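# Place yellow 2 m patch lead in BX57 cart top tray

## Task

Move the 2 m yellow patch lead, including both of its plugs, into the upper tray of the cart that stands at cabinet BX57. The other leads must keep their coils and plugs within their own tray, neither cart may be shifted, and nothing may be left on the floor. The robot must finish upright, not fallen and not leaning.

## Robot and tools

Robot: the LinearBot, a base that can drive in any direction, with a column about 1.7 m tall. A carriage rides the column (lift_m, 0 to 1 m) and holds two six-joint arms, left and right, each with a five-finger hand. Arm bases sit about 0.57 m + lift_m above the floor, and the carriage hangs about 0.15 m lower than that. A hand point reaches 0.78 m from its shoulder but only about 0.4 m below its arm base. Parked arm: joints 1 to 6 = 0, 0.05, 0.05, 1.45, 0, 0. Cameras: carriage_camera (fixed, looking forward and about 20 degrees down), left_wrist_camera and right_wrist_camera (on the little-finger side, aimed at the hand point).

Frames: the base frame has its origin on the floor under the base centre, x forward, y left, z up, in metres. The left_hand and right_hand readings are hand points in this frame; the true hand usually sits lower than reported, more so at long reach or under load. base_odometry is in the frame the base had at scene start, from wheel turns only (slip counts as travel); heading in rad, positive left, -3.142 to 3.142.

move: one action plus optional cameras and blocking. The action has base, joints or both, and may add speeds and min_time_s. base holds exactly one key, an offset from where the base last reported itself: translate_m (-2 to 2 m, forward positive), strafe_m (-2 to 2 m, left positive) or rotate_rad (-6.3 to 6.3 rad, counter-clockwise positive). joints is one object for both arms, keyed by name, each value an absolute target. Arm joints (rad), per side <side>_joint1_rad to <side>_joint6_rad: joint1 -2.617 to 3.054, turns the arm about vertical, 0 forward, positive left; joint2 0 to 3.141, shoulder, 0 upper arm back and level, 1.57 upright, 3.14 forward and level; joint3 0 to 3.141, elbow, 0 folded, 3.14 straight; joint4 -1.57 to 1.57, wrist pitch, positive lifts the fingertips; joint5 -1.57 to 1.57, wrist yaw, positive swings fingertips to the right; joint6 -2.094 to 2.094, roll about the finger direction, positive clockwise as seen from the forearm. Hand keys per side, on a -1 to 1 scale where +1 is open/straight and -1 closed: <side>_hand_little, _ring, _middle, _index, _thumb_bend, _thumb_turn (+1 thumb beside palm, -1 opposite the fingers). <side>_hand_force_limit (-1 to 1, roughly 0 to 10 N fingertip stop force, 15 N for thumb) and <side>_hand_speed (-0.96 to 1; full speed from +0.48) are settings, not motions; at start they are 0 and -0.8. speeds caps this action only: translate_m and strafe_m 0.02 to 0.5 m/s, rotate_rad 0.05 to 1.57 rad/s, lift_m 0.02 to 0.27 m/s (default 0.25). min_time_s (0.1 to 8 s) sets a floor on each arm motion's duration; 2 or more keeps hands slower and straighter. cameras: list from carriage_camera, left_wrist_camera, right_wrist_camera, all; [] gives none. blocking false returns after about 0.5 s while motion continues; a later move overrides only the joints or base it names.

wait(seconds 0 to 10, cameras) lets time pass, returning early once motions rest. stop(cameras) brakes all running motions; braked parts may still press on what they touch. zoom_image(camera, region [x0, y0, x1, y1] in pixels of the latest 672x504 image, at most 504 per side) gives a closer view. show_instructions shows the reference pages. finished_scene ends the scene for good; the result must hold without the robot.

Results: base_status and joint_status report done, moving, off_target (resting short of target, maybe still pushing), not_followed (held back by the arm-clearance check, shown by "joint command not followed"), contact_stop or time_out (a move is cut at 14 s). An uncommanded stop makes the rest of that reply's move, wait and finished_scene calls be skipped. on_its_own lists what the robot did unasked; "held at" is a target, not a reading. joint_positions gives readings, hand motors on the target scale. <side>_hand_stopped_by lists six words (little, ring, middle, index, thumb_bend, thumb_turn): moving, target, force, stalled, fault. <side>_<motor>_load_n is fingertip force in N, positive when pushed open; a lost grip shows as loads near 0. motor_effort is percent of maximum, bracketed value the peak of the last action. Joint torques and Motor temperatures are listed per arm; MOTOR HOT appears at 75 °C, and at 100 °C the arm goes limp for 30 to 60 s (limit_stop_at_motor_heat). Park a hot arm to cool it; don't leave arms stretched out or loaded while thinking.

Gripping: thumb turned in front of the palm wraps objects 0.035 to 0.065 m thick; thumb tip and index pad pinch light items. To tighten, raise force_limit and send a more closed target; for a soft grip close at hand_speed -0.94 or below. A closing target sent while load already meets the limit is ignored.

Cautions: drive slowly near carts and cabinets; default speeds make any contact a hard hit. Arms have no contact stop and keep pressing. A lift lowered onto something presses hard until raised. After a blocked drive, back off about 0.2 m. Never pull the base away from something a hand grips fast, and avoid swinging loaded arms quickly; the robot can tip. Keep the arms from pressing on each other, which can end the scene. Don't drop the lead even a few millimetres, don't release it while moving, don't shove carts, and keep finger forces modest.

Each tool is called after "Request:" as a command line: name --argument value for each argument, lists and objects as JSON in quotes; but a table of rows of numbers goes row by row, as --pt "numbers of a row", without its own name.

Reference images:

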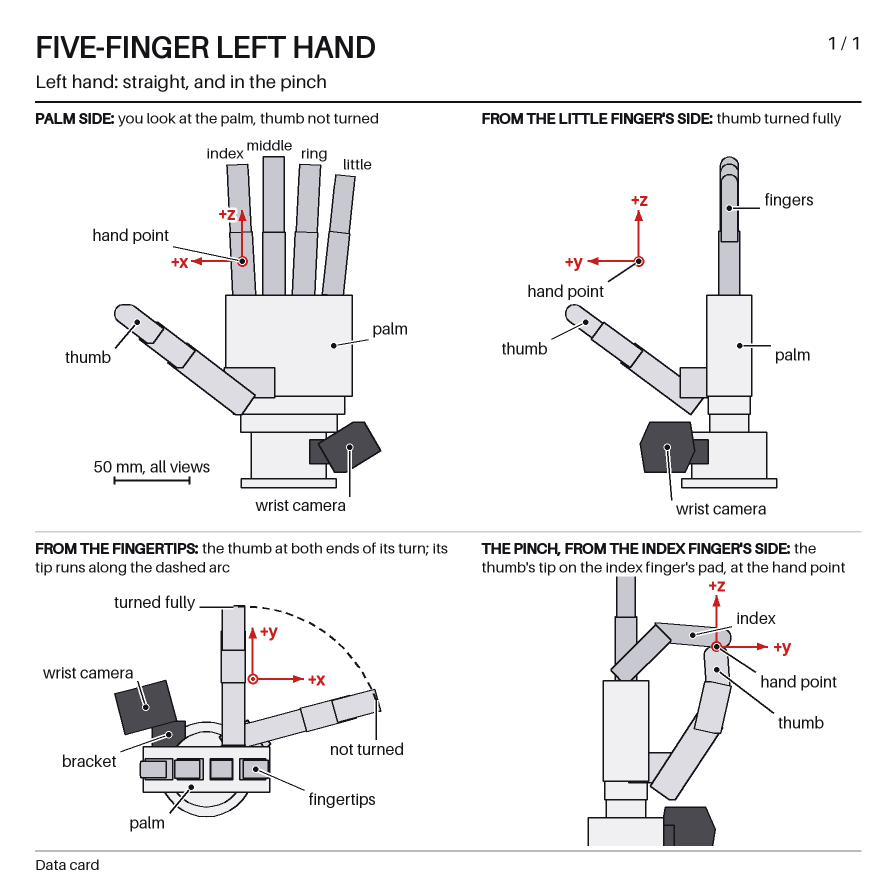

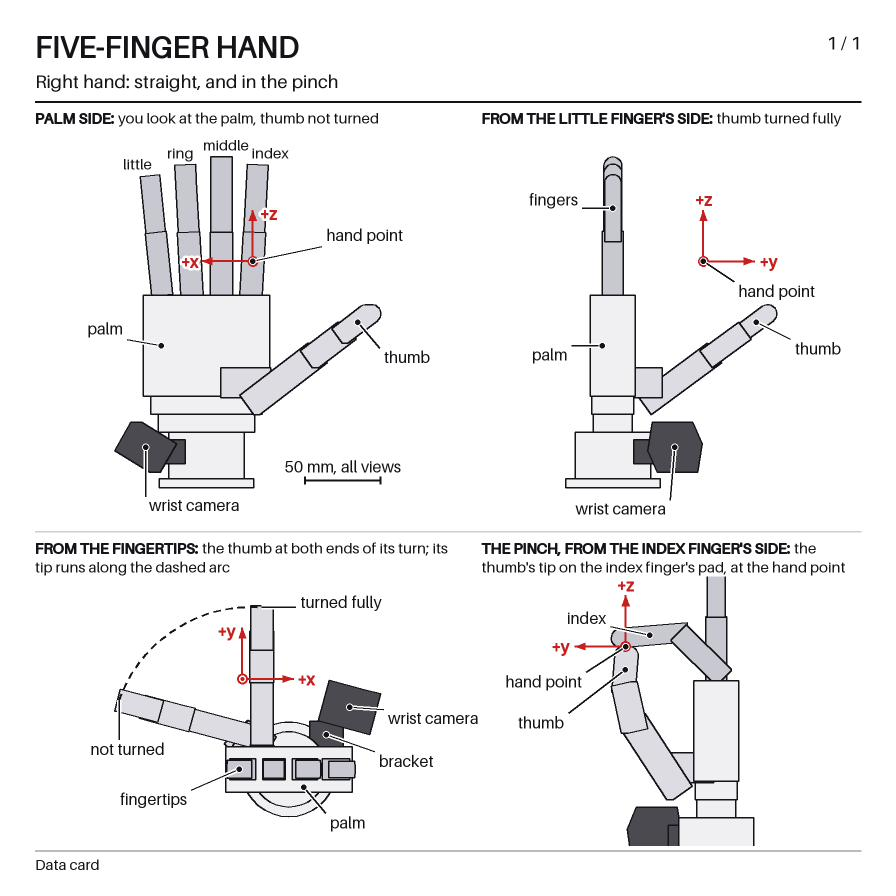

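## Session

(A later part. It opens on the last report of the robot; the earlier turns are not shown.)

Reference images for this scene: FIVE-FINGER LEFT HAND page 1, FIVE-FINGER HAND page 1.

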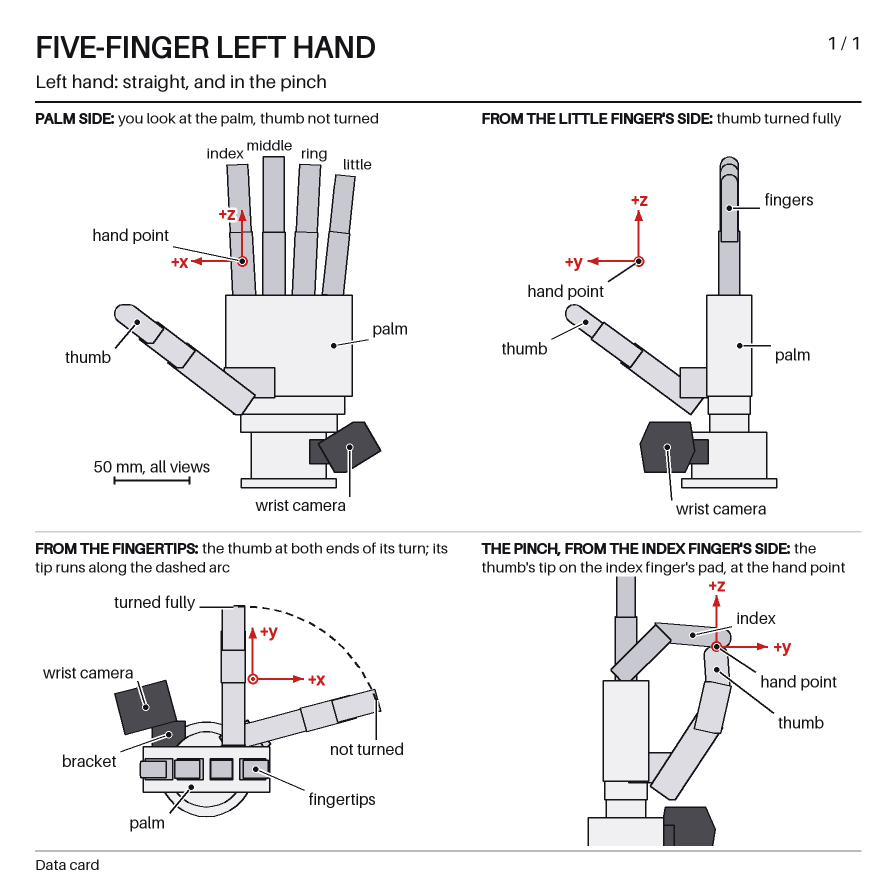

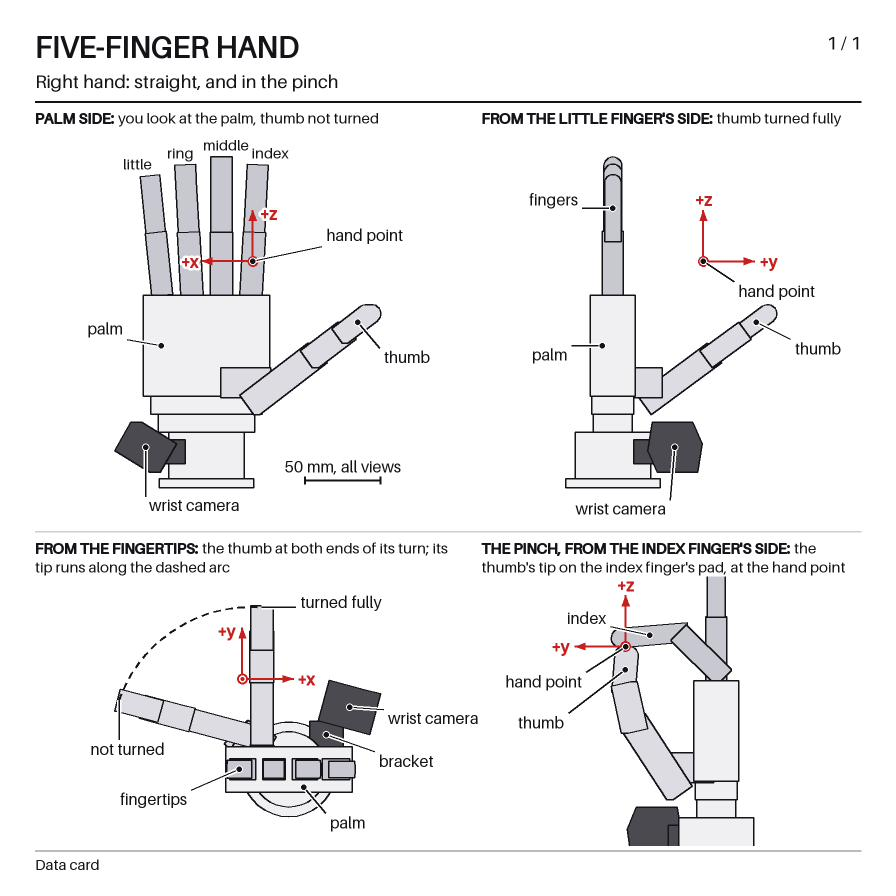

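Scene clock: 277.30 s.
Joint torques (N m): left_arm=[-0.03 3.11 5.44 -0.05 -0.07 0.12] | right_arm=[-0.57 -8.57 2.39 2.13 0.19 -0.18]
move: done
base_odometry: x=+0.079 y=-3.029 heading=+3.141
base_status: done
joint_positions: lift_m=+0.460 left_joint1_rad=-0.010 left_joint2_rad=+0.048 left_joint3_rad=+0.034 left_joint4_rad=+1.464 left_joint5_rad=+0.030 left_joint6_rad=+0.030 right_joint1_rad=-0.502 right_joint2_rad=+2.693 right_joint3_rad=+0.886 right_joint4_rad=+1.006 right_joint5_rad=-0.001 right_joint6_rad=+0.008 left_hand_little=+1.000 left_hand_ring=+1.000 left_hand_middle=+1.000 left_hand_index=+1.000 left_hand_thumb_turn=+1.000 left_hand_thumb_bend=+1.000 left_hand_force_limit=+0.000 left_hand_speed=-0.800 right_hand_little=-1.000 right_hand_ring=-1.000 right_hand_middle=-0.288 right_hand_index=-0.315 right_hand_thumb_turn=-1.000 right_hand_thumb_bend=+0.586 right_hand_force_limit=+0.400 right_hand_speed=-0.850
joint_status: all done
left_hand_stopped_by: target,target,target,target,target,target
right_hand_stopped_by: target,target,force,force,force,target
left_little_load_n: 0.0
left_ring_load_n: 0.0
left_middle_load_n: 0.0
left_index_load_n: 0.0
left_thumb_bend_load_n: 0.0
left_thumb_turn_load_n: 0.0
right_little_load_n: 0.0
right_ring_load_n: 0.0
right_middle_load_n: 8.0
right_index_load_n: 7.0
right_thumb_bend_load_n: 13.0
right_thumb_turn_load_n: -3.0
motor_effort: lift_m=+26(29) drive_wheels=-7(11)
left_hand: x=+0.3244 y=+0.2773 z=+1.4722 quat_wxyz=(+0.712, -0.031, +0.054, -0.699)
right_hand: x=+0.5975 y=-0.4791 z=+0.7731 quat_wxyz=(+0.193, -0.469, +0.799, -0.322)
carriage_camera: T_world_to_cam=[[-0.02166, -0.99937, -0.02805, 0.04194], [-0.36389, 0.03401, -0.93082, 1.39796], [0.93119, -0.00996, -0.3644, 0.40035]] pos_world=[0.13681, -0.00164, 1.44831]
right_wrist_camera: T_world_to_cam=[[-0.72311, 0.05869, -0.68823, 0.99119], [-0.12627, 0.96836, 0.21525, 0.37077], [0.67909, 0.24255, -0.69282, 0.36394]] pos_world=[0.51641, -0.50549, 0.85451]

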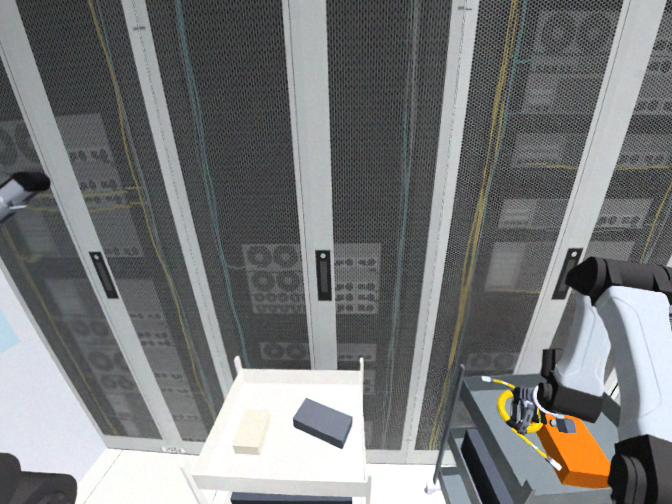

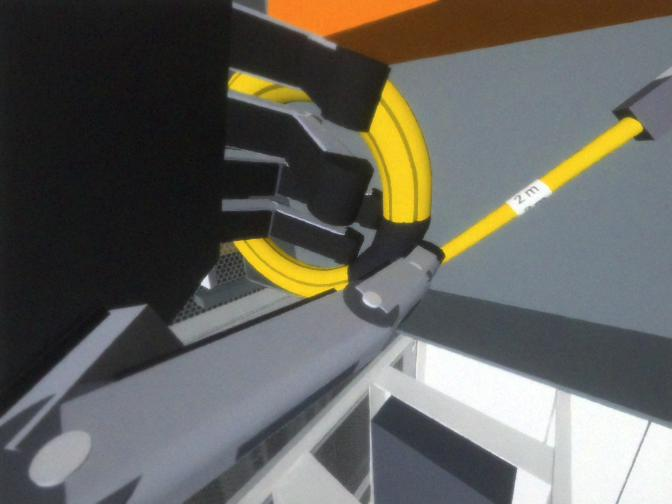

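Request:
move --joints '{"lift_m": 0.4}' --speeds '{"lift_m": 0.05}' --cameras '["carriage_camera", "right_wrist_camera"]'

Request:
zoom_image --camera "carriage_camera" --region '[420, 350, 600, 504]'

Scene clock: 279.03 s.
Joint torques (N m): left_arm=[0.03 3.07 5.3 -0.09 -0.07 0.12] | right_arm=[-0.61 -8.59 2.5 2.07 0.17 -0.18]
move: done
base_odometry: x=+0.079 y=-3.029 heading=+3.141
base_status: not commanded
joint_positions: lift_m=+0.400 left_joint1_rad=-0.010 left_joint2_rad=+0.048 left_joint3_rad=+0.034 left_joint4_rad=+1.464 left_joint5_rad=+0.030 left_joint6_rad=+0.030 right_joint1_rad=-0.502 right_joint2_rad=+2.693 right_joint3_rad=+0.887 right_joint4_rad=+1.007 right_joint5_rad=-0.001 right_joint6_rad=+0.008 left_hand_little=+1.000 left_hand_ring=+1.000 left_hand_middle=+1.000 left_hand_index=+1.000 left_hand_thumb_turn=+1.000 left_hand_thumb_bend=+1.000 left_hand_force_limit=+0.000 left_hand_speed=-0.800 right_hand_little=-1.000 right_hand_ring=-1.000 right_hand_middle=-0.288 right_hand_index=-0.315 right_hand_thumb_turn=-1.000 right_hand_thumb_bend=+0.586 right_hand_force_limit=+0.400 right_hand_speed=-0.850
joint_status: all done
left_hand_stopped_by: target,target,target,target,target,target
right_hand_stopped_by: target,target,force,force,force,target
left_little_load_n: 0.0
left_ring_load_n: 0.0
left_middle_load_n: 0.0
left_index_load_n: 0.0
left_thumb_bend_load_n: 0.0
left_thumb_turn_load_n: 0.0
right_little_load_n: 0.0
right_ring_load_n: 0.0
right_middle_load_n: 7.5
right_index_load_n: 7.0
right_thumb_bend_load_n: 13.0
right_thumb_turn_load_n: -2.5
motor_effort: lift_m=+26(28) drive_wheels=-1(9)
left_hand: x=+0.3244 y=+0.2773 z=+1.4122 quat_wxyz=(+0.712, -0.031, +0.054, -0.699)
right_hand: x=+0.5980 y=-0.4794 z=+0.7133 quat_wxyz=(+0.193, -0.469, +0.799, -0.323)
carriage_camera: T_world_to_cam=[[-0.02166, -0.99937, -0.02805, 0.04026], [-0.36389, 0.03401, -0.93082, 1.34211], [0.93119, -0.00996, -0.3644, 0.37848]] pos_world=[0.13681, -0.00164, 1.38831]
right_wrist_camera: T_world_to_cam=[[-0.72223, 0.05821, -0.6892, 0.95033], [-0.12652, 0.96852, 0.21439, 0.3848], [0.67998, 0.24204, -0.69213, 0.32094]] pos_world=[0.51681, -0.50569, 0.79461]

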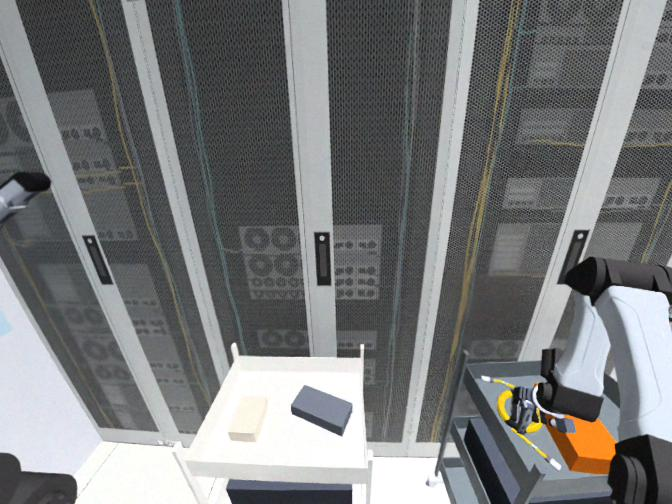

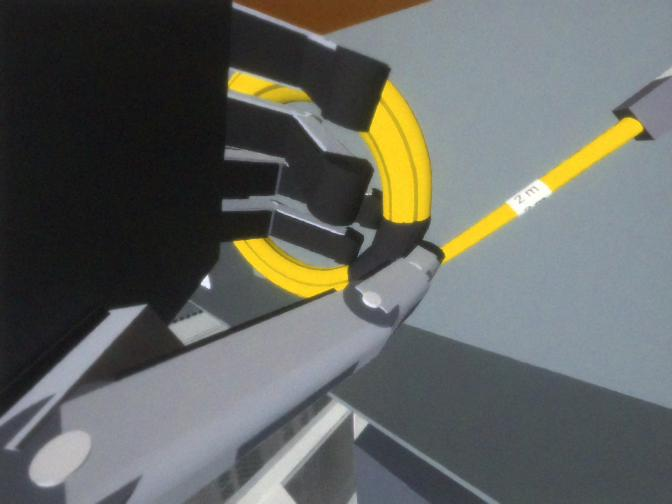

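Scaled by 2.800 from the camera's image (finer frame: 960x720).

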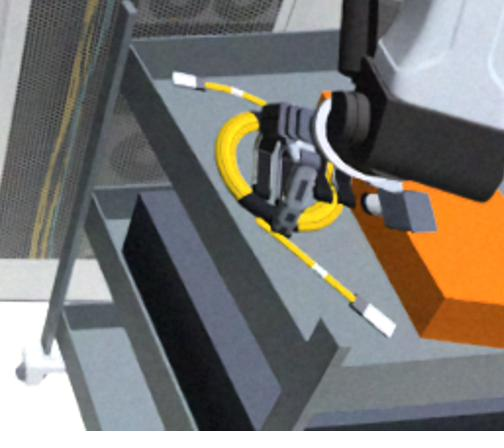

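Well placed. Continue down in small steps.

Request:
move --joints '{"lift_m": 0.38}' --speeds '{"lift_m": 0.03}'

Request:
move --joints '{"lift_m": 0.372}' --speeds '{"lift_m": 0.03}' --cameras '["carriage_camera", "right_wrist_camera"]'

Request:
zoom_image --camera "carriage_camera" --region '[420, 350, 600, 504]'

Scene clock: 280.13 s.
Joint torques (N m): left_arm=[0.03 3.15 5.63 -0.09 -0.06 0.12] | right_arm=[-0.58 -8.55 2.37 2.11 0.2 -0.18]
move: done
base_odometry: x=+0.079 y=-3.029 heading=+3.141
base_status: not commanded
joint_positions: lift_m=+0.380 left_joint1_rad=-0.010 left_joint2_rad=+0.048 left_joint3_rad=+0.034 left_joint4_rad=+1.464 left_joint5_rad=+0.030 left_joint6_rad=+0.030 right_joint1_rad=-0.502 right_joint2_rad=+2.693 right_joint3_rad=+0.887 right_joint4_rad=+1.007 right_joint5_rad=-0.001 right_joint6_rad=+0.008 left_hand_little=+1.000 left_hand_ring=+1.000 left_hand_middle=+1.000 left_hand_index=+1.000 left_hand_thumb_turn=+1.000 left_hand_thumb_bend=+1.000 left_hand_force_limit=+0.000 left_hand_speed=-0.800 right_hand_little=-1.000 right_hand_ring=-1.000 right_hand_middle=-0.288 right_hand_index=-0.315 right_hand_thumb_turn=-1.000 right_hand_thumb_bend=+0.586 right_hand_force_limit=+0.400 right_hand_speed=-0.850
joint_status: all done
left_hand_stopped_by: target,target,target,target,target,target
right_hand_stopped_by: target,target,force,force,force,target
left_little_load_n: 0.0
left_ring_load_n: 0.0
left_middle_load_n: 0.0
left_index_load_n: 0.0
left_thumb_bend_load_n: 0.0
left_thumb_turn_load_n: 0.0
right_little_load_n: 0.0
right_ring_load_n: 0.0
right_middle_load_n: 7.5
right_index_load_n: 7.0
right_thumb_bend_load_n: 13.0
right_thumb_turn_load_n: -2.5
motor_effort: lift_m=+26(26) drive_wheels=+5(7)
left_hand: x=+0.3244 y=+0.2773 z=+1.3922 quat_wxyz=(+0.712, -0.031, +0.054, -0.699)
right_hand: x=+0.5980 y=-0.4794 z=+0.6933 quat_wxyz=(+0.193, -0.469, +0.799, -0.323)
pictures: none

Scene clock: 280.70 s.
Joint torques (N m): left_arm=[-0.09 3.25 5.38 -0.08 -0.06 0.12] | right_arm=[-0.57 -8.59 2.48 2.06 0.21 -0.18]
move: done
base_odometry: x=+0.079 y=-3.029 heading=+3.141
base_status: not commanded
joint_positions: lift_m=+0.372 left_joint1_rad=-0.010 left_joint2_rad=+0.048 left_joint3_rad=+0.034 left_joint4_rad=+1.464 left_joint5_rad=+0.030 left_joint6_rad=+0.030 right_joint1_rad=-0.502 right_joint2_rad=+2.693 right_joint3_rad=+0.887 right_joint4_rad=+1.010 right_joint5_rad=-0.004 right_joint6_rad=+0.008 left_hand_little=+1.000 left_hand_ring=+1.000 left_hand_middle=+1.000 left_hand_index=+1.000 left_hand_thumb_turn=+1.000 left_hand_thumb_bend=+1.000 left_hand_force_limit=+0.000 left_hand_speed=-0.800 right_hand_little=-1.000 right_hand_ring=-1.000 right_hand_middle=-0.288 right_hand_index=-0.315 right_hand_thumb_turn=-1.000 right_hand_thumb_bend=+0.586 right_hand_force_limit=+0.400 right_hand_speed=-0.850
joint_status: all done
left_hand_stopped_by: target,target,target,target,target,target
right_hand_stopped_by: target,target,force,force,force,target
left_little_load_n: 0.0
left_ring_load_n: 0.0
left_middle_load_n: 0.0
left_index_load_n: 0.0
left_thumb_bend_load_n: 0.0
left_thumb_turn_load_n: 0.0
right_little_load_n: 0.0
right_ring_load_n: 0.0
right_middle_load_n: 7.5
right_index_load_n: 5.5
right_thumb_bend_load_n: 13.0
right_thumb_turn_load_n: -2.5
motor_effort: lift_m=+24(26) drive_wheels=+2(7)
left_hand: x=+0.3243 y=+0.2773 z=+1.3845 quat_wxyz=(+0.712, -0.031, +0.054, -0.699)
right_hand: x=+0.5989 y=-0.4792 z=+0.6859 quat_wxyz=(+0.195, -0.469, +0.798, -0.323)
carriage_camera: T_world_to_cam=[[-0.02166, -0.99937, -0.02805, 0.03948], [-0.36389, 0.03401, -0.93082, 1.31614], [0.93119, -0.00996, -0.3644, 0.36832]] pos_world=[0.13681, -0.00164, 1.36041]
right_wrist_camera: T_world_to_cam=[[-0.7198, 0.05701, -0.69184, 0.9319], [-0.12937, 0.96814, 0.21439, 0.39209], [0.68202, 0.24382, -0.68949, 0.29926]] pos_world=[0.51741, -0.50569, 0.767]

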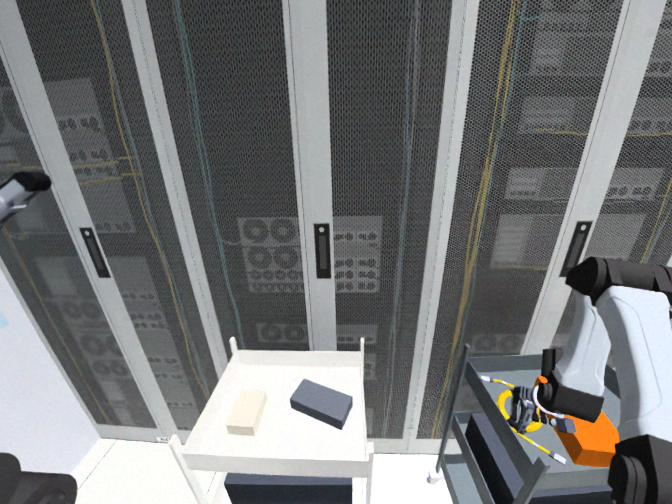

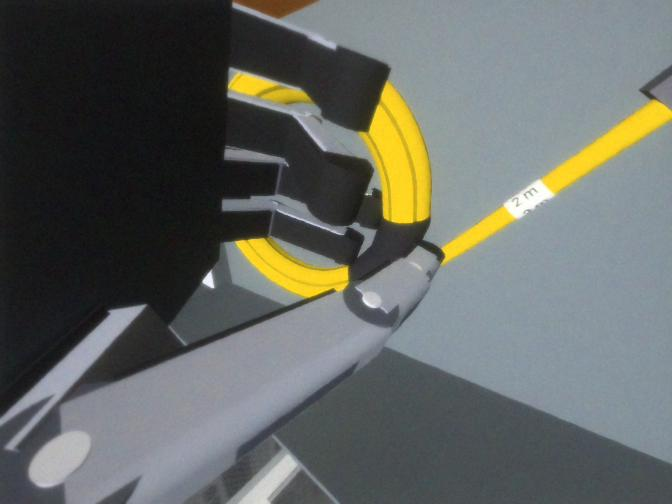

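Scaled by 2.800 from the camera's image (finer frame: 960x720).

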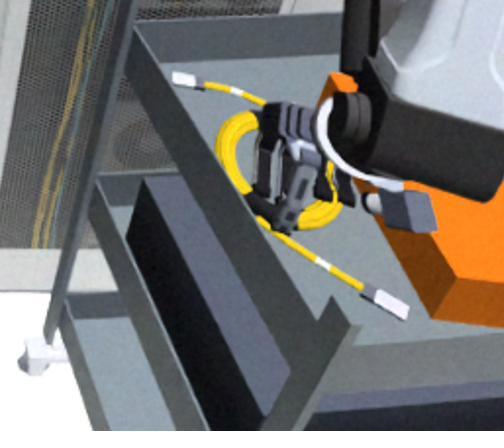

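Request:
move --joints '{"lift_m": 0.366}' --speeds '{"lift_m": 0.02}'

Request:
move --joints '{"lift_m": 0.36}' --speeds '{"lift_m": 0.02}' --cameras '["carriage_camera", "right_wrist_camera"]'

Request:
zoom_image --camera "carriage_camera" --region '[420, 350, 600, 504]'

Scene clock: 281.37 s.
Joint torques (N m): left_arm=[0.03 3.18 5.38 -0.04 -0.06 0.12] | right_arm=[-0.4 -7.34 3.66 2.01 0.27 -0.17]
move: done
base_odometry: x=+0.079 y=-3.029 heading=+3.141
base_status: not commanded
joint_positions: lift_m=+0.367 left_joint1_rad=-0.010 left_joint2_rad=+0.048 left_joint3_rad=+0.034 left_joint4_rad=+1.464 left_joint5_rad=+0.030 left_joint6_rad=+0.030 right_joint1_rad=-0.504 right_joint2_rad=+2.680 right_joint3_rad=+0.874 right_joint4_rad=+1.018 right_joint5_rad=-0.011 right_joint6_rad=+0.008 left_hand_little=+1.000 left_hand_ring=+1.000 left_hand_middle=+1.000 left_hand_index=+1.000 left_hand_thumb_turn=+1.000 left_hand_thumb_bend=+1.000 left_hand_force_limit=+0.000 left_hand_speed=-0.800 right_hand_little=-1.000 right_hand_ring=-1.000 right_hand_middle=-0.288 right_hand_index=-0.315 right_hand_thumb_turn=-1.000 right_hand_thumb_bend=+0.587 right_hand_force_limit=+0.400 right_hand_speed=-0.850
joint_status: all done
left_hand_stopped_by: target,target,target,target,target,target
right_hand_stopped_by: target,target,force,force,force,target
left_little_load_n: 0.0
left_ring_load_n: 0.0
left_middle_load_n: 0.0
left_index_load_n: 0.0
left_thumb_bend_load_n: 0.0
left_thumb_turn_load_n: 0.0
right_little_load_n: -0.5
right_ring_load_n: 0.0
right_middle_load_n: 6.0
right_index_load_n: 3.0
right_thumb_bend_load_n: 14.5
right_thumb_turn_load_n: -3.5
motor_effort: lift_m=+21(22) drive_wheels=+8(8)
left_hand: x=+0.3242 y=+0.2773 z=+1.3788 quat_wxyz=(+0.712, -0.031, +0.054, -0.699)
right_hand: x=+0.5995 y=-0.4787 z=+0.6845 quat_wxyz=(+0.200, -0.469, +0.797, -0.325)
pictures: none

Scene clock: 281.93 s.
Joint torques (N m): left_arm=[0.03 3.18 5.37 -0.07 -0.07 0.12] | right_arm=[-0.23 -5.7 4.96 2.02 0.34 -0.19]
move: done
base_odometry: x=+0.079 y=-3.029 heading=+3.141
base_status: not commanded
joint_positions: lift_m=+0.361 left_joint1_rad=-0.010 left_joint2_rad=+0.048 left_joint3_rad=+0.034 left_joint4_rad=+1.464 left_joint5_rad=+0.030 left_joint6_rad=+0.030 right_joint1_rad=-0.507 right_joint2_rad=+2.663 right_joint3_rad=+0.863 right_joint4_rad=+1.018 right_joint5_rad=-0.018 right_joint6_rad=+0.008 left_hand_little=+1.000 left_hand_ring=+1.000 left_hand_middle=+1.000 left_hand_index=+1.000 left_hand_thumb_turn=+1.000 left_hand_thumb_bend=+1.000 left_hand_force_limit=+0.000 left_hand_speed=-0.800 right_hand_little=-1.000 right_hand_ring=-1.000 right_hand_middle=-0.288 right_hand_index=-0.316 right_hand_thumb_turn=-1.000 right_hand_thumb_bend=+0.587 right_hand_force_limit=+0.400 right_hand_speed=-0.850
joint_status: all done
left_hand_stopped_by: target,target,target,target,target,target
right_hand_stopped_by: target,target,force,force,force,target
left_little_load_n: 0.0
left_ring_load_n: 0.0
left_middle_load_n: 0.0
left_index_load_n: 0.0
left_thumb_bend_load_n: 0.0
left_thumb_turn_load_n: 0.0
right_little_load_n: -0.5
right_ring_load_n: 0.0
right_middle_load_n: 5.0
right_index_load_n: 2.0
right_thumb_bend_load_n: 15.0
right_thumb_turn_load_n: -3.5
motor_effort: lift_m=+19(20) drive_wheels=+6(7)
left_hand: x=+0.3242 y=+0.2773 z=+1.3729 quat_wxyz=(+0.712, -0.031, +0.054, -0.699)
right_hand: x=+0.6003 y=-0.4788 z=+0.6839 quat_wxyz=(+0.204, -0.468, +0.796, -0.326)
carriage_camera: T_world_to_cam=[[-0.02166, -0.99937, -0.02805, 0.03915], [-0.36389, 0.03401, -0.93082, 1.30534], [0.93119, -0.00996, -0.3644, 0.36409]] pos_world=[0.13681, -0.00164, 1.34881]
right_wrist_camera: T_world_to_cam=[[-0.70808, 0.05424, -0.70405, 0.93148], [-0.13862, 0.96697, 0.21391, 0.39763], [0.69239, 0.24906, -0.67717, 0.2846]] pos_world=[0.51763, -0.5059, 0.76347]

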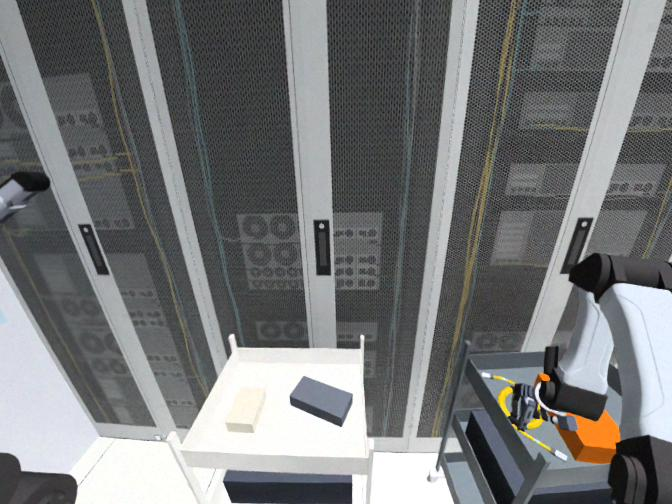

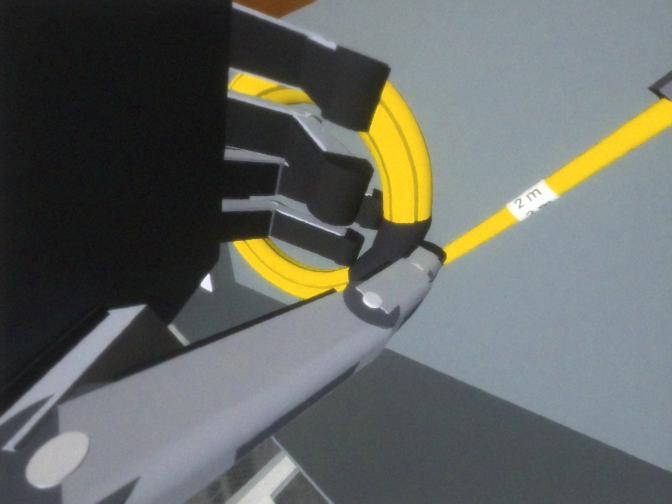

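Scaled by 2.800 from the camera's image (finer frame: 960x720).

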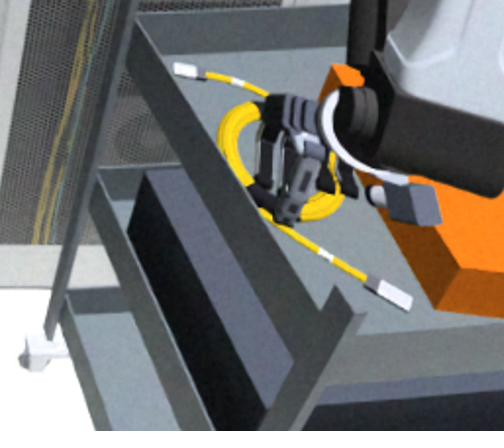

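Request:
move --joints '{"lift_m": 0.369}' --speeds '{"lift_m": 0.02}' --cameras '["carriage_camera","right_wrist_camera"]'

Request:
move --joints '{"right_hand_thumb_bend": 0.75, "right_hand_speed": -0.8}' --cameras '["carriage_camera","right_wrist_camera"]'

Scene clock: 282.97 s.
Joint torques (N m): left_arm=[0.03 3.06 5.26 -0.08 -0.05 0.12] | right_arm=[-0.16 -7.47 3.51 2 0.22 -0.17]
move: done
base_odometry: x=+0.079 y=-3.029 heading=+3.141
base_status: not commanded
joint_positions: lift_m=+0.369 left_joint1_rad=-0.010 left_joint2_rad=+0.048 left_joint3_rad=+0.035 left_joint4_rad=+1.464 left_joint5_rad=+0.030 left_joint6_rad=+0.030 right_joint1_rad=-0.507 right_joint2_rad=+2.680 right_joint3_rad=+0.876 right_joint4_rad=+1.017 right_joint5_rad=-0.009 right_joint6_rad=+0.008 left_hand_little=+1.000 left_hand_ring=+1.000 left_hand_middle=+1.000 left_hand_index=+1.000 left_hand_thumb_turn=+1.000 left_hand_thumb_bend=+1.000 left_hand_force_limit=+0.000 left_hand_speed=-0.800 right_hand_little=-1.000 right_hand_ring=-1.000 right_hand_middle=-0.288 right_hand_index=-0.315 right_hand_thumb_turn=-1.000 right_hand_thumb_bend=+0.587 right_hand_force_limit=+0.400 right_hand_speed=-0.850
joint_status: all done
left_hand_stopped_by: target,target,target,target,target,target
right_hand_stopped_by: target,target,force,force,force,target
left_little_load_n: 0.0
left_ring_load_n: 0.0
left_middle_load_n: 0.0
left_index_load_n: 0.0
left_thumb_bend_load_n: 0.0
left_thumb_turn_load_n: 0.0
right_little_load_n: 0.0
right_ring_load_n: 0.0
right_middle_load_n: 7.5
right_index_load_n: 6.0
right_thumb_bend_load_n: 12.5
right_thumb_turn_load_n: -2.5
motor_effort: lift_m=+33(36) drive_wheels=+5(8)
left_hand: x=+0.3240 y=+0.2773 z=+1.3810 quat_wxyz=(+0.712, -0.031, +0.054, -0.699)
right_hand: x=+0.5997 y=-0.4805 z=+0.6870 quat_wxyz=(+0.199, -0.467, +0.797, -0.326)
carriage_camera: T_world_to_cam=[[-0.02166, -0.99937, -0.02805, 0.03938], [-0.36389, 0.03401, -0.93082, 1.31279], [0.93119, -0.00996, -0.3644, 0.367]] pos_world=[0.13681, -0.00164, 1.35681]
right_wrist_camera: T_world_to_cam=[[-0.7125, 0.05627, -0.69941, 0.93376], [-0.13093, 0.96861, 0.2113, 0.39651], [0.68935, 0.24213, -0.68277, 0.28985]] pos_world=[0.51741, -0.50679, 0.76719]

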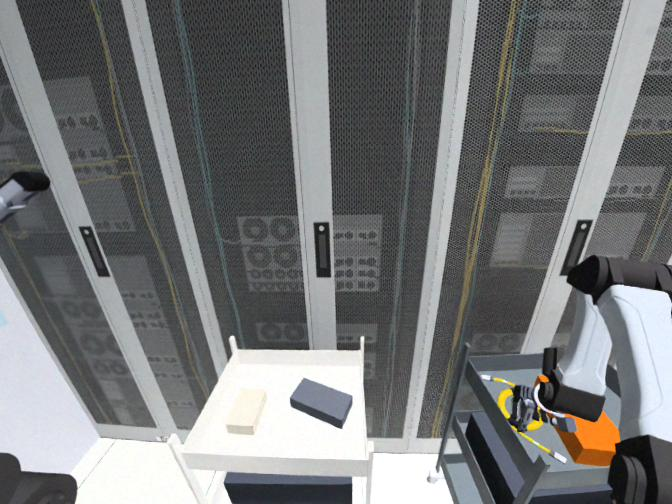

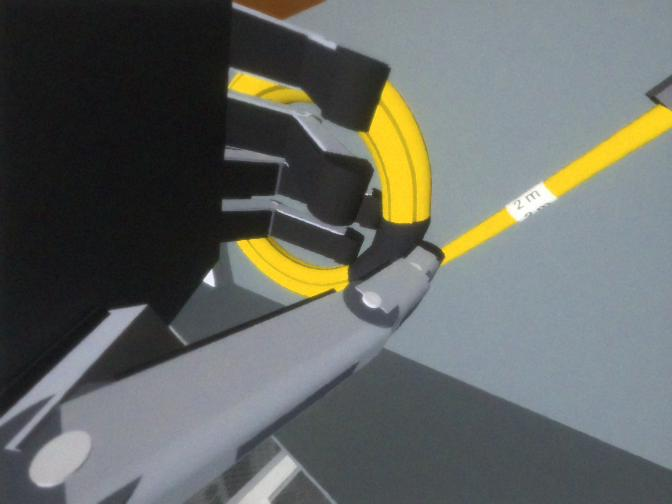

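Scene clock: 284.03 s.
Joint torques (N m): left_arm=[0.03 3.12 5.26 -0.1 -0.06 0.12] | right_arm=[-0.18 -7.51 2.93 1.92 0.25 -0.18]
move: done
base_odometry: x=+0.079 y=-3.029 heading=+3.141
base_status: not commanded
joint_positions: lift_m=+0.369 left_joint1_rad=-0.010 left_joint2_rad=+0.048 left_joint3_rad=+0.035 left_joint4_rad=+1.464 left_joint5_rad=+0.030 left_joint6_rad=+0.030 right_joint1_rad=-0.507 right_joint2_rad=+2.680 right_joint3_rad=+0.883 right_joint4_rad=+1.031 right_joint5_rad=-0.009 right_joint6_rad=+0.008 left_hand_little=+1.000 left_hand_ring=+1.000 left_hand_middle=+1.000 left_hand_index=+1.000 left_hand_thumb_turn=+1.000 left_hand_thumb_bend=+1.000 left_hand_force_limit=+0.000 left_hand_speed=-0.800 right_hand_little=-1.000 right_hand_ring=-1.000 right_hand_middle=-0.289 right_hand_index=-0.316 right_hand_thumb_turn=-1.000 right_hand_thumb_bend=+0.751 right_hand_force_limit=+0.400 right_hand_speed=-0.800
joint_status: all done
left_hand_stopped_by: target,target,target,target,target,target
right_hand_stopped_by: target,target,force,force,target,target
left_little_load_n: 0.0
left_ring_load_n: -0.5
left_middle_load_n: 0.0
left_index_load_n: 0.0
left_thumb_bend_load_n: 0.5
left_thumb_turn_load_n: 0.0
right_little_load_n: 0.0
right_ring_load_n: 0.0
right_middle_load_n: 0.0
right_index_load_n: 0.0
right_thumb_bend_load_n: 1.0
right_thumb_turn_load_n: -0.5
motor_effort: lift_m=+33(33) drive_wheels=+3(9)
left_hand: x=+0.3240 y=+0.2773 z=+1.3810 quat_wxyz=(+0.712, -0.031, +0.054, -0.699)
right_hand: x=+0.6055 y=-0.4838 z=+0.6901 quat_wxyz=(+0.204, -0.465, +0.794, -0.335)
carriage_camera: T_world_to_cam=[[-0.02166, -0.99937, -0.02805, 0.03938], [-0.36389, 0.03401, -0.93082, 1.31279], [0.93119, -0.00996, -0.3644, 0.367]] pos_world=[0.13681, -0.00164, 1.35681]
right_wrist_camera: T_world_to_cam=[[-0.6997, 0.04919, -0.71274, 0.93826], [-0.13406, 0.97087, 0.19861, 0.41164], [0.70174, 0.23451, -0.67273, 0.27073]] pos_world=[0.5217, -0.50929, 0.7691]

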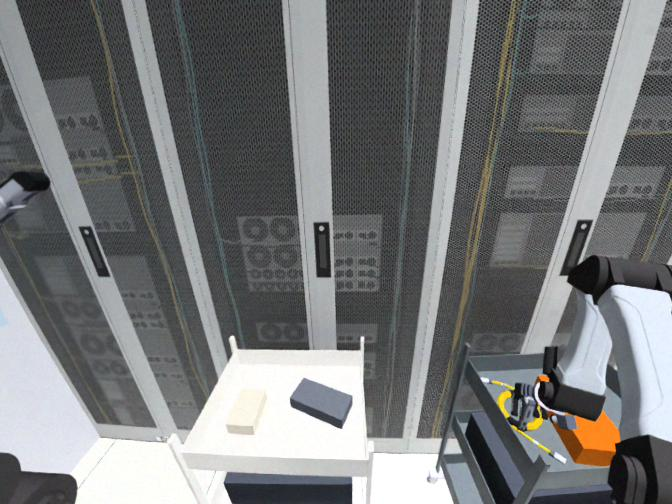

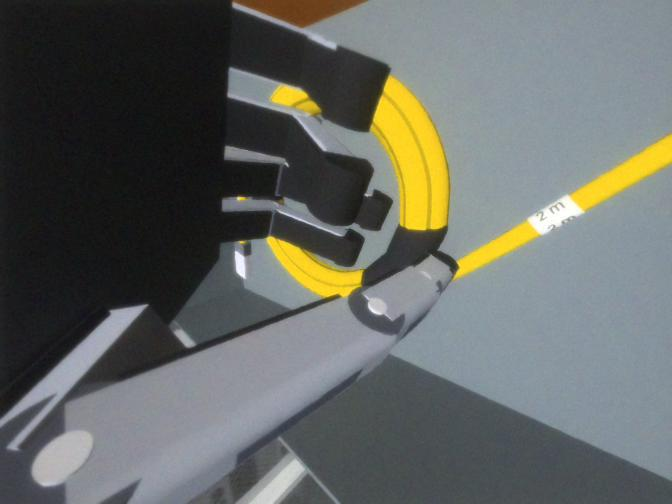

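Request:
move --joints '{"right_hand_thumb_bend": 0.95, "right_hand_index": -0.1, "right_hand_middle": -0.1, "right_hand_speed": -0.8}' --cameras '["right_wrist_camera"]'

Request:
move --joints '{"lift_m": 0.40}' --speeds '{"lift_m": 0.04}' --cameras '["carriage_camera","right_wrist_camera"]'

Scene clock: 285.30 s.
Joint torques (N m): left_arm=[0.03 3.1 5.31 -0.08 -0.06 0.12] | right_arm=[-0.18 -7.45 2.24 1.74 0.24 -0.19]
move: done
base_odometry: x=+0.079 y=-3.029 heading=+3.141
base_status: not commanded
joint_positions: lift_m=+0.369 left_joint1_rad=-0.010 left_joint2_rad=+0.048 left_joint3_rad=+0.035 left_joint4_rad=+1.464 left_joint5_rad=+0.030 left_joint6_rad=+0.030 right_joint1_rad=-0.507 right_joint2_rad=+2.680 right_joint3_rad=+0.890 right_joint4_rad=+1.047 right_joint5_rad=-0.008 right_joint6_rad=+0.008 left_hand_little=+1.000 left_hand_ring=+1.000 left_hand_middle=+1.000 left_hand_index=+1.000 left_hand_thumb_turn=+1.000 left_hand_thumb_bend=+1.000 left_hand_force_limit=+0.000 left_hand_speed=-0.800 right_hand_little=-1.000 right_hand_ring=-1.000 right_hand_middle=-0.100 right_hand_index=-0.100 right_hand_thumb_turn=-1.000 right_hand_thumb_bend=+0.950 right_hand_force_limit=+0.400 right_hand_speed=-0.800
joint_status: all done
left_hand_stopped_by: target,target,target,target,target,target
right_hand_stopped_by: target,target,target,target,target,target
left_little_load_n: 0.0
left_ring_load_n: 0.0
left_middle_load_n: 0.0
left_index_load_n: 0.0
left_thumb_bend_load_n: 0.0
left_thumb_turn_load_n: 0.0
right_little_load_n: 0.0
right_ring_load_n: 0.5
right_middle_load_n: 0.0
right_index_load_n: 0.0
right_thumb_bend_load_n: -0.5
right_thumb_turn_load_n: 0.0
motor_effort: lift_m=+33(33) drive_wheels=+6(9)
left_hand: x=+0.3240 y=+0.2773 z=+1.3810 quat_wxyz=(+0.712, -0.031, +0.054, -0.699)
right_hand: x=+0.6116 y=-0.4874 z=+0.6937 quat_wxyz=(+0.209, -0.463, +0.790, -0.344)
right_wrist_camera: T_world_to_cam=[[-0.68546, 0.04127, -0.72694, 0.94251], [-0.1373, 0.97316, 0.18471, 0.42793], [0.71505, 0.22642, -0.66139, 0.24978]] pos_world=[0.5262, -0.51189, 0.77131]

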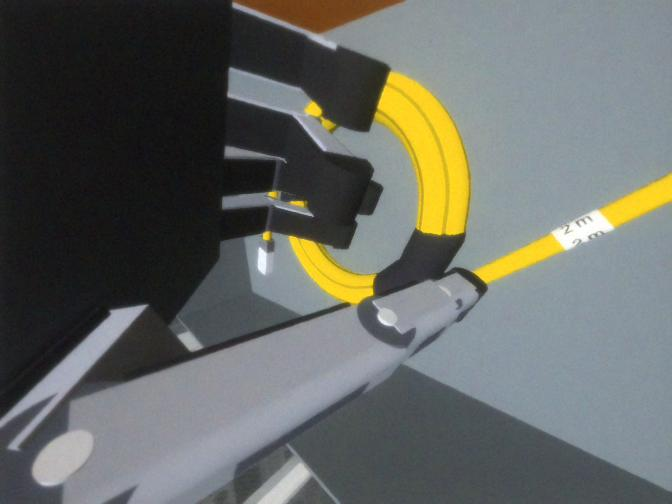

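Scene clock: 286.40 s.
Joint torques (N m): left_arm=[0.03 3.02 5.31 -0.09 -0.06 0.12] | right_arm=[-0.17 -7.69 2.17 1.91 0.24 -0.18]
move: done
base_odometry: x=+0.079 y=-3.029 heading=+3.141
base_status: not commanded
joint_positions: lift_m=+0.400 left_joint1_rad=-0.010 left_joint2_rad=+0.048 left_joint3_rad=+0.035 left_joint4_rad=+1.464 left_joint5_rad=+0.030 left_joint6_rad=+0.030 right_joint1_rad=-0.507 right_joint2_rad=+2.683 right_joint3_rad=+0.890 right_joint4_rad=+1.033 right_joint5_rad=-0.008 right_joint6_rad=+0.008 left_hand_little=+1.000 left_hand_ring=+1.000 left_hand_middle=+1.000 left_hand_index=+1.000 left_hand_thumb_turn=+1.000 left_hand_thumb_bend=+1.000 left_hand_force_limit=+0.000 left_hand_speed=-0.800 right_hand_little=-1.000 right_hand_ring=-1.000 right_hand_middle=-0.100 right_hand_index=-0.100 right_hand_thumb_turn=-1.000 right_hand_thumb_bend=+0.950 right_hand_force_limit=+0.400 right_hand_speed=-0.800
joint_status: all done
left_hand_stopped_by: target,target,target,target,target,target
right_hand_stopped_by: target,target,target,target,target,target
left_little_load_n: 0.0
left_ring_load_n: 0.0
left_middle_load_n: 0.0
left_index_load_n: 0.0
left_thumb_bend_load_n: 0.0
left_thumb_turn_load_n: 0.0
right_little_load_n: 0.0
right_ring_load_n: 0.0
right_middle_load_n: 0.0
right_index_load_n: 0.0
right_thumb_bend_load_n: 0.0
right_thumb_turn_load_n: 0.0
motor_effort: lift_m=+33(38) drive_wheels=+6(9)
left_hand: x=+0.3240 y=+0.2773 z=+1.4120 quat_wxyz=(+0.712, -0.031, +0.054, -0.699)
right_hand: x=+0.6078 y=-0.4853 z=+0.7212 quat_wxyz=(+0.205, -0.464, +0.793, -0.337)
carriage_camera: T_world_to_cam=[[-0.02166, -0.99937, -0.02805, 0.04025], [-0.36389, 0.03401, -0.93082, 1.34164], [0.93119, -0.00996, -0.3644, 0.3783]] pos_world=[0.13681, -0.00164, 1.38781]
right_wrist_camera: T_world_to_cam=[[-0.69608, 0.04712, -0.71642, 0.96159], [-0.13457, 0.9716, 0.19466, 0.41065], [0.70524, 0.2319, -0.66997, 0.285]] pos_world=[0.5236, -0.51039, 0.7999]

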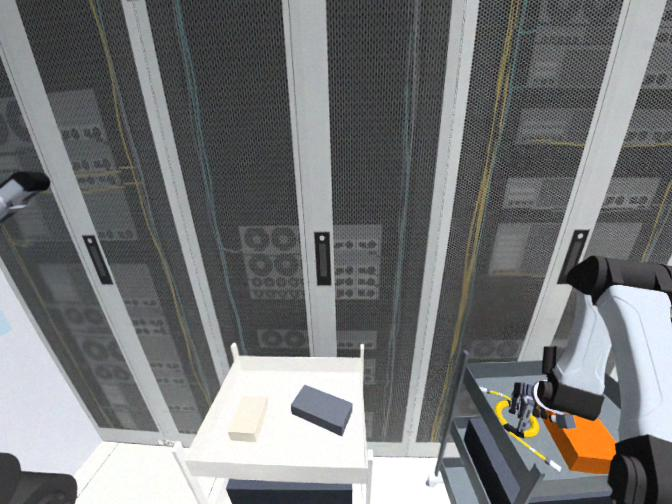

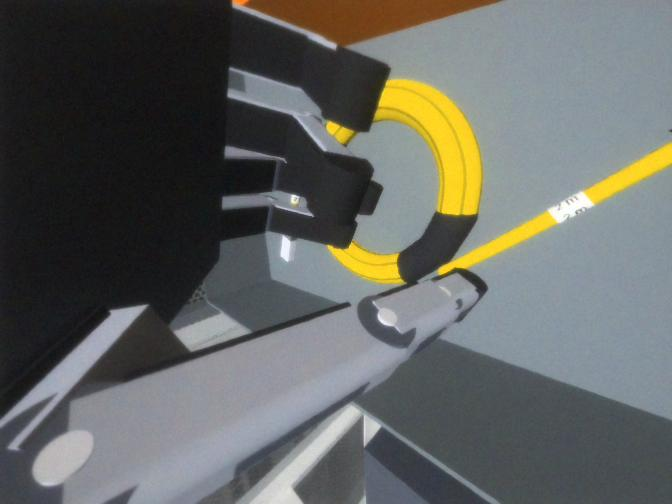

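Request:
move --joints '{"lift_m": 0.46}' --speeds '{"lift_m": 0.05}' --cameras '["right_wrist_camera"]'

Request:
move --joints '{"lift_m": 0.62}' --speeds '{"lift_m": 0.15}' --cameras '["carriage_camera","right_wrist_camera"]'

Scene clock: 288.00 s.
Joint torques (N m): left_arm=[0.02 3.12 5.29 -0.06 -0.06 0.12] | right_arm=[-0.16 -7.87 2.14 1.9 0.24 -0.18]
move: done
base_odometry: x=+0.079 y=-3.029 heading=+3.141
base_status: not commanded
joint_positions: lift_m=+0.460 left_joint1_rad=-0.010 left_joint2_rad=+0.048 left_joint3_rad=+0.035 left_joint4_rad=+1.464 left_joint5_rad=+0.030 left_joint6_rad=+0.030 right_joint1_rad=-0.507 right_joint2_rad=+2.686 right_joint3_rad=+0.891 right_joint4_rad=+1.027 right_joint5_rad=-0.008 right_joint6_rad=+0.008 left_hand_little=+1.000 left_hand_ring=+1.000 left_hand_middle=+1.000 left_hand_index=+1.000 left_hand_thumb_turn=+1.000 left_hand_thumb_bend=+1.000 left_hand_force_limit=+0.000 left_hand_speed=-0.800 right_hand_little=-1.000 right_hand_ring=-1.000 right_hand_middle=-0.100 right_hand_index=-0.100 right_hand_thumb_turn=-1.000 right_hand_thumb_bend=+0.950 right_hand_force_limit=+0.400 right_hand_speed=-0.800
joint_status: all done
left_hand_stopped_by: target,target,target,target,target,target
right_hand_stopped_by: target,target,target,target,target,target
left_little_load_n: 0.0
left_ring_load_n: 0.0
left_middle_load_n: 0.0
left_index_load_n: 0.0
left_thumb_bend_load_n: 0.0
left_thumb_turn_load_n: 0.0
right_little_load_n: 0.0
right_ring_load_n: 0.5
right_middle_load_n: 0.0
right_index_load_n: 0.0
right_thumb_bend_load_n: 0.0
right_thumb_turn_load_n: 0.0
motor_effort: lift_m=+32(38) drive_wheels=+2(8)
left_hand: x=+0.3240 y=+0.2773 z=+1.4720 quat_wxyz=(+0.712, -0.031, +0.054, -0.699)
right_hand: x=+0.6059 y=-0.4843 z=+0.7794 quat_wxyz=(+0.203, -0.465, +0.794, -0.334)
right_wrist_camera: T_world_to_cam=[[-0.70127, 0.05005, -0.71114, 1.00237], [-0.13312, 0.97079, 0.19959, 0.39296], [0.70036, 0.23464, -0.67412, 0.33259]] pos_world=[0.5223, -0.50969, 0.8586]

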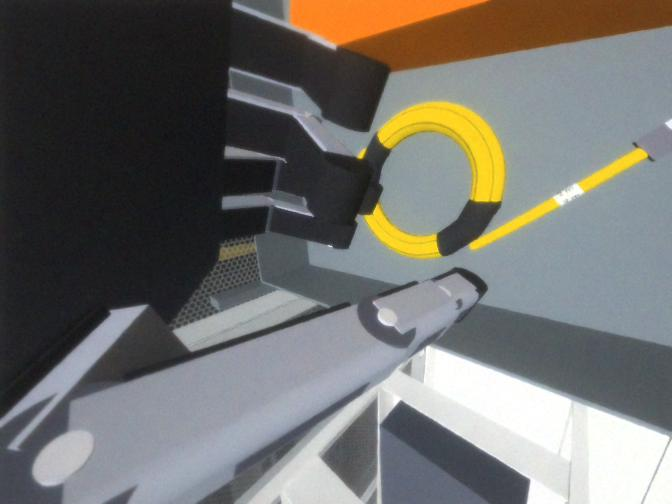

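Scene clock: 289.50 s.
Joint torques (N m): left_arm=[0.03 3.07 5.16 -0.07 -0.06 0.12] | right_arm=[-0.1 -8.35 2.06 1.9 0.24 -0.18]
move: done
base_odometry: x=+0.079 y=-3.029 heading=+3.141
base_status: not commanded
joint_positions: lift_m=+0.620 left_joint1_rad=-0.010 left_joint2_rad=+0.048 left_joint3_rad=+0.035 left_joint4_rad=+1.464 left_joint5_rad=+0.030 left_joint6_rad=+0.030 right_joint1_rad=-0.507 right_joint2_rad=+2.690 right_joint3_rad=+0.891 right_joint4_rad=+1.027 right_joint5_rad=-0.008 right_joint6_rad=+0.008 left_hand_little=+1.000 left_hand_ring=+1.000 left_hand_middle=+1.000 left_hand_index=+1.000 left_hand_thumb_turn=+1.000 left_hand_thumb_bend=+1.000 left_hand_force_limit=+0.000 left_hand_speed=-0.800 right_hand_little=-1.000 right_hand_ring=-1.000 right_hand_middle=-0.100 right_hand_index=-0.100 right_hand_thumb_turn=-1.000 right_hand_thumb_bend=+0.950 right_hand_force_limit=+0.400 right_hand_speed=-0.800
joint_status: all done
left_hand_stopped_by: target,target,target,target,target,target
right_hand_stopped_by: target,target,target,target,target,target
left_little_load_n: 0.0
left_ring_load_n: 0.0
left_middle_load_n: 0.0
left_index_load_n: 0.5
left_thumb_bend_load_n: 0.0
left_thumb_turn_load_n: 0.0
right_little_load_n: 0.0
right_ring_load_n: 0.0
right_middle_load_n: 0.0
right_index_load_n: 0.0
right_thumb_bend_load_n: 0.0
right_thumb_turn_load_n: 0.0
motor_effort: lift_m=+32(41) drive_wheels=+6(9)
left_hand: x=+0.3240 y=+0.2773 z=+1.6320 quat_wxyz=(+0.712, -0.031, +0.054, -0.699)
right_hand: x=+0.6043 y=-0.4834 z=+0.9375 quat_wxyz=(+0.201, -0.466, +0.795, -0.332)
carriage_camera: T_world_to_cam=[[-0.02166, -0.99937, -0.02805, 0.04642], [-0.36389, 0.03401, -0.93082, 1.54642], [0.93119, -0.00996, -0.3644, 0.45847]] pos_world=[0.13681, -0.00164, 1.60781]
right_wrist_camera: T_world_to_cam=[[-0.7046, 0.05187, -0.7077, 1.11331], [-0.13216, 0.97028, 0.20269, 0.35659], [0.69719, 0.23635, -0.67681, 0.44531]] pos_world=[0.52111, -0.50899, 1.017]

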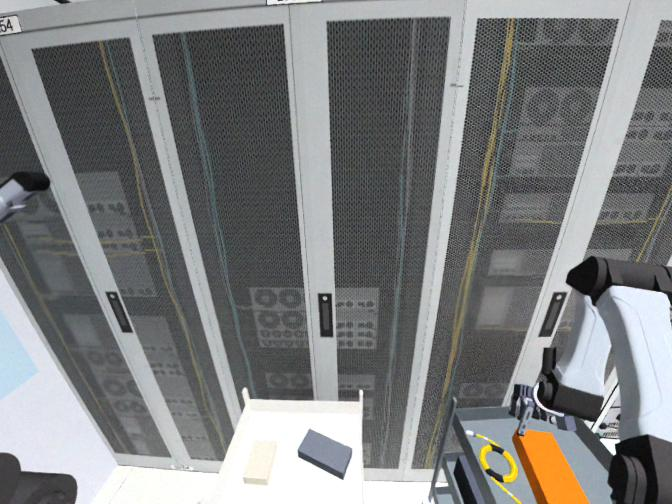

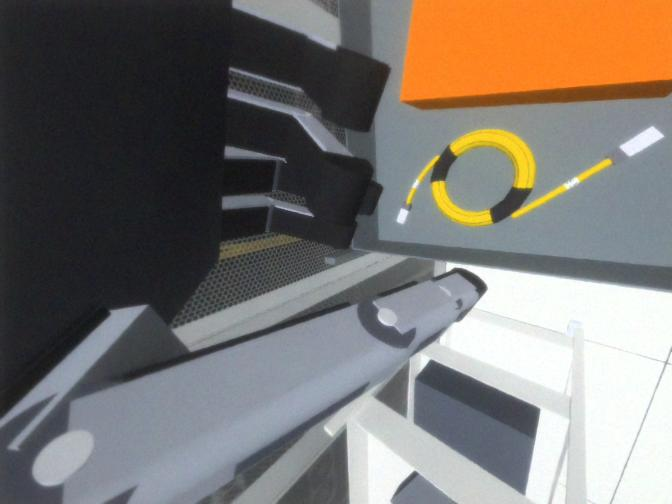

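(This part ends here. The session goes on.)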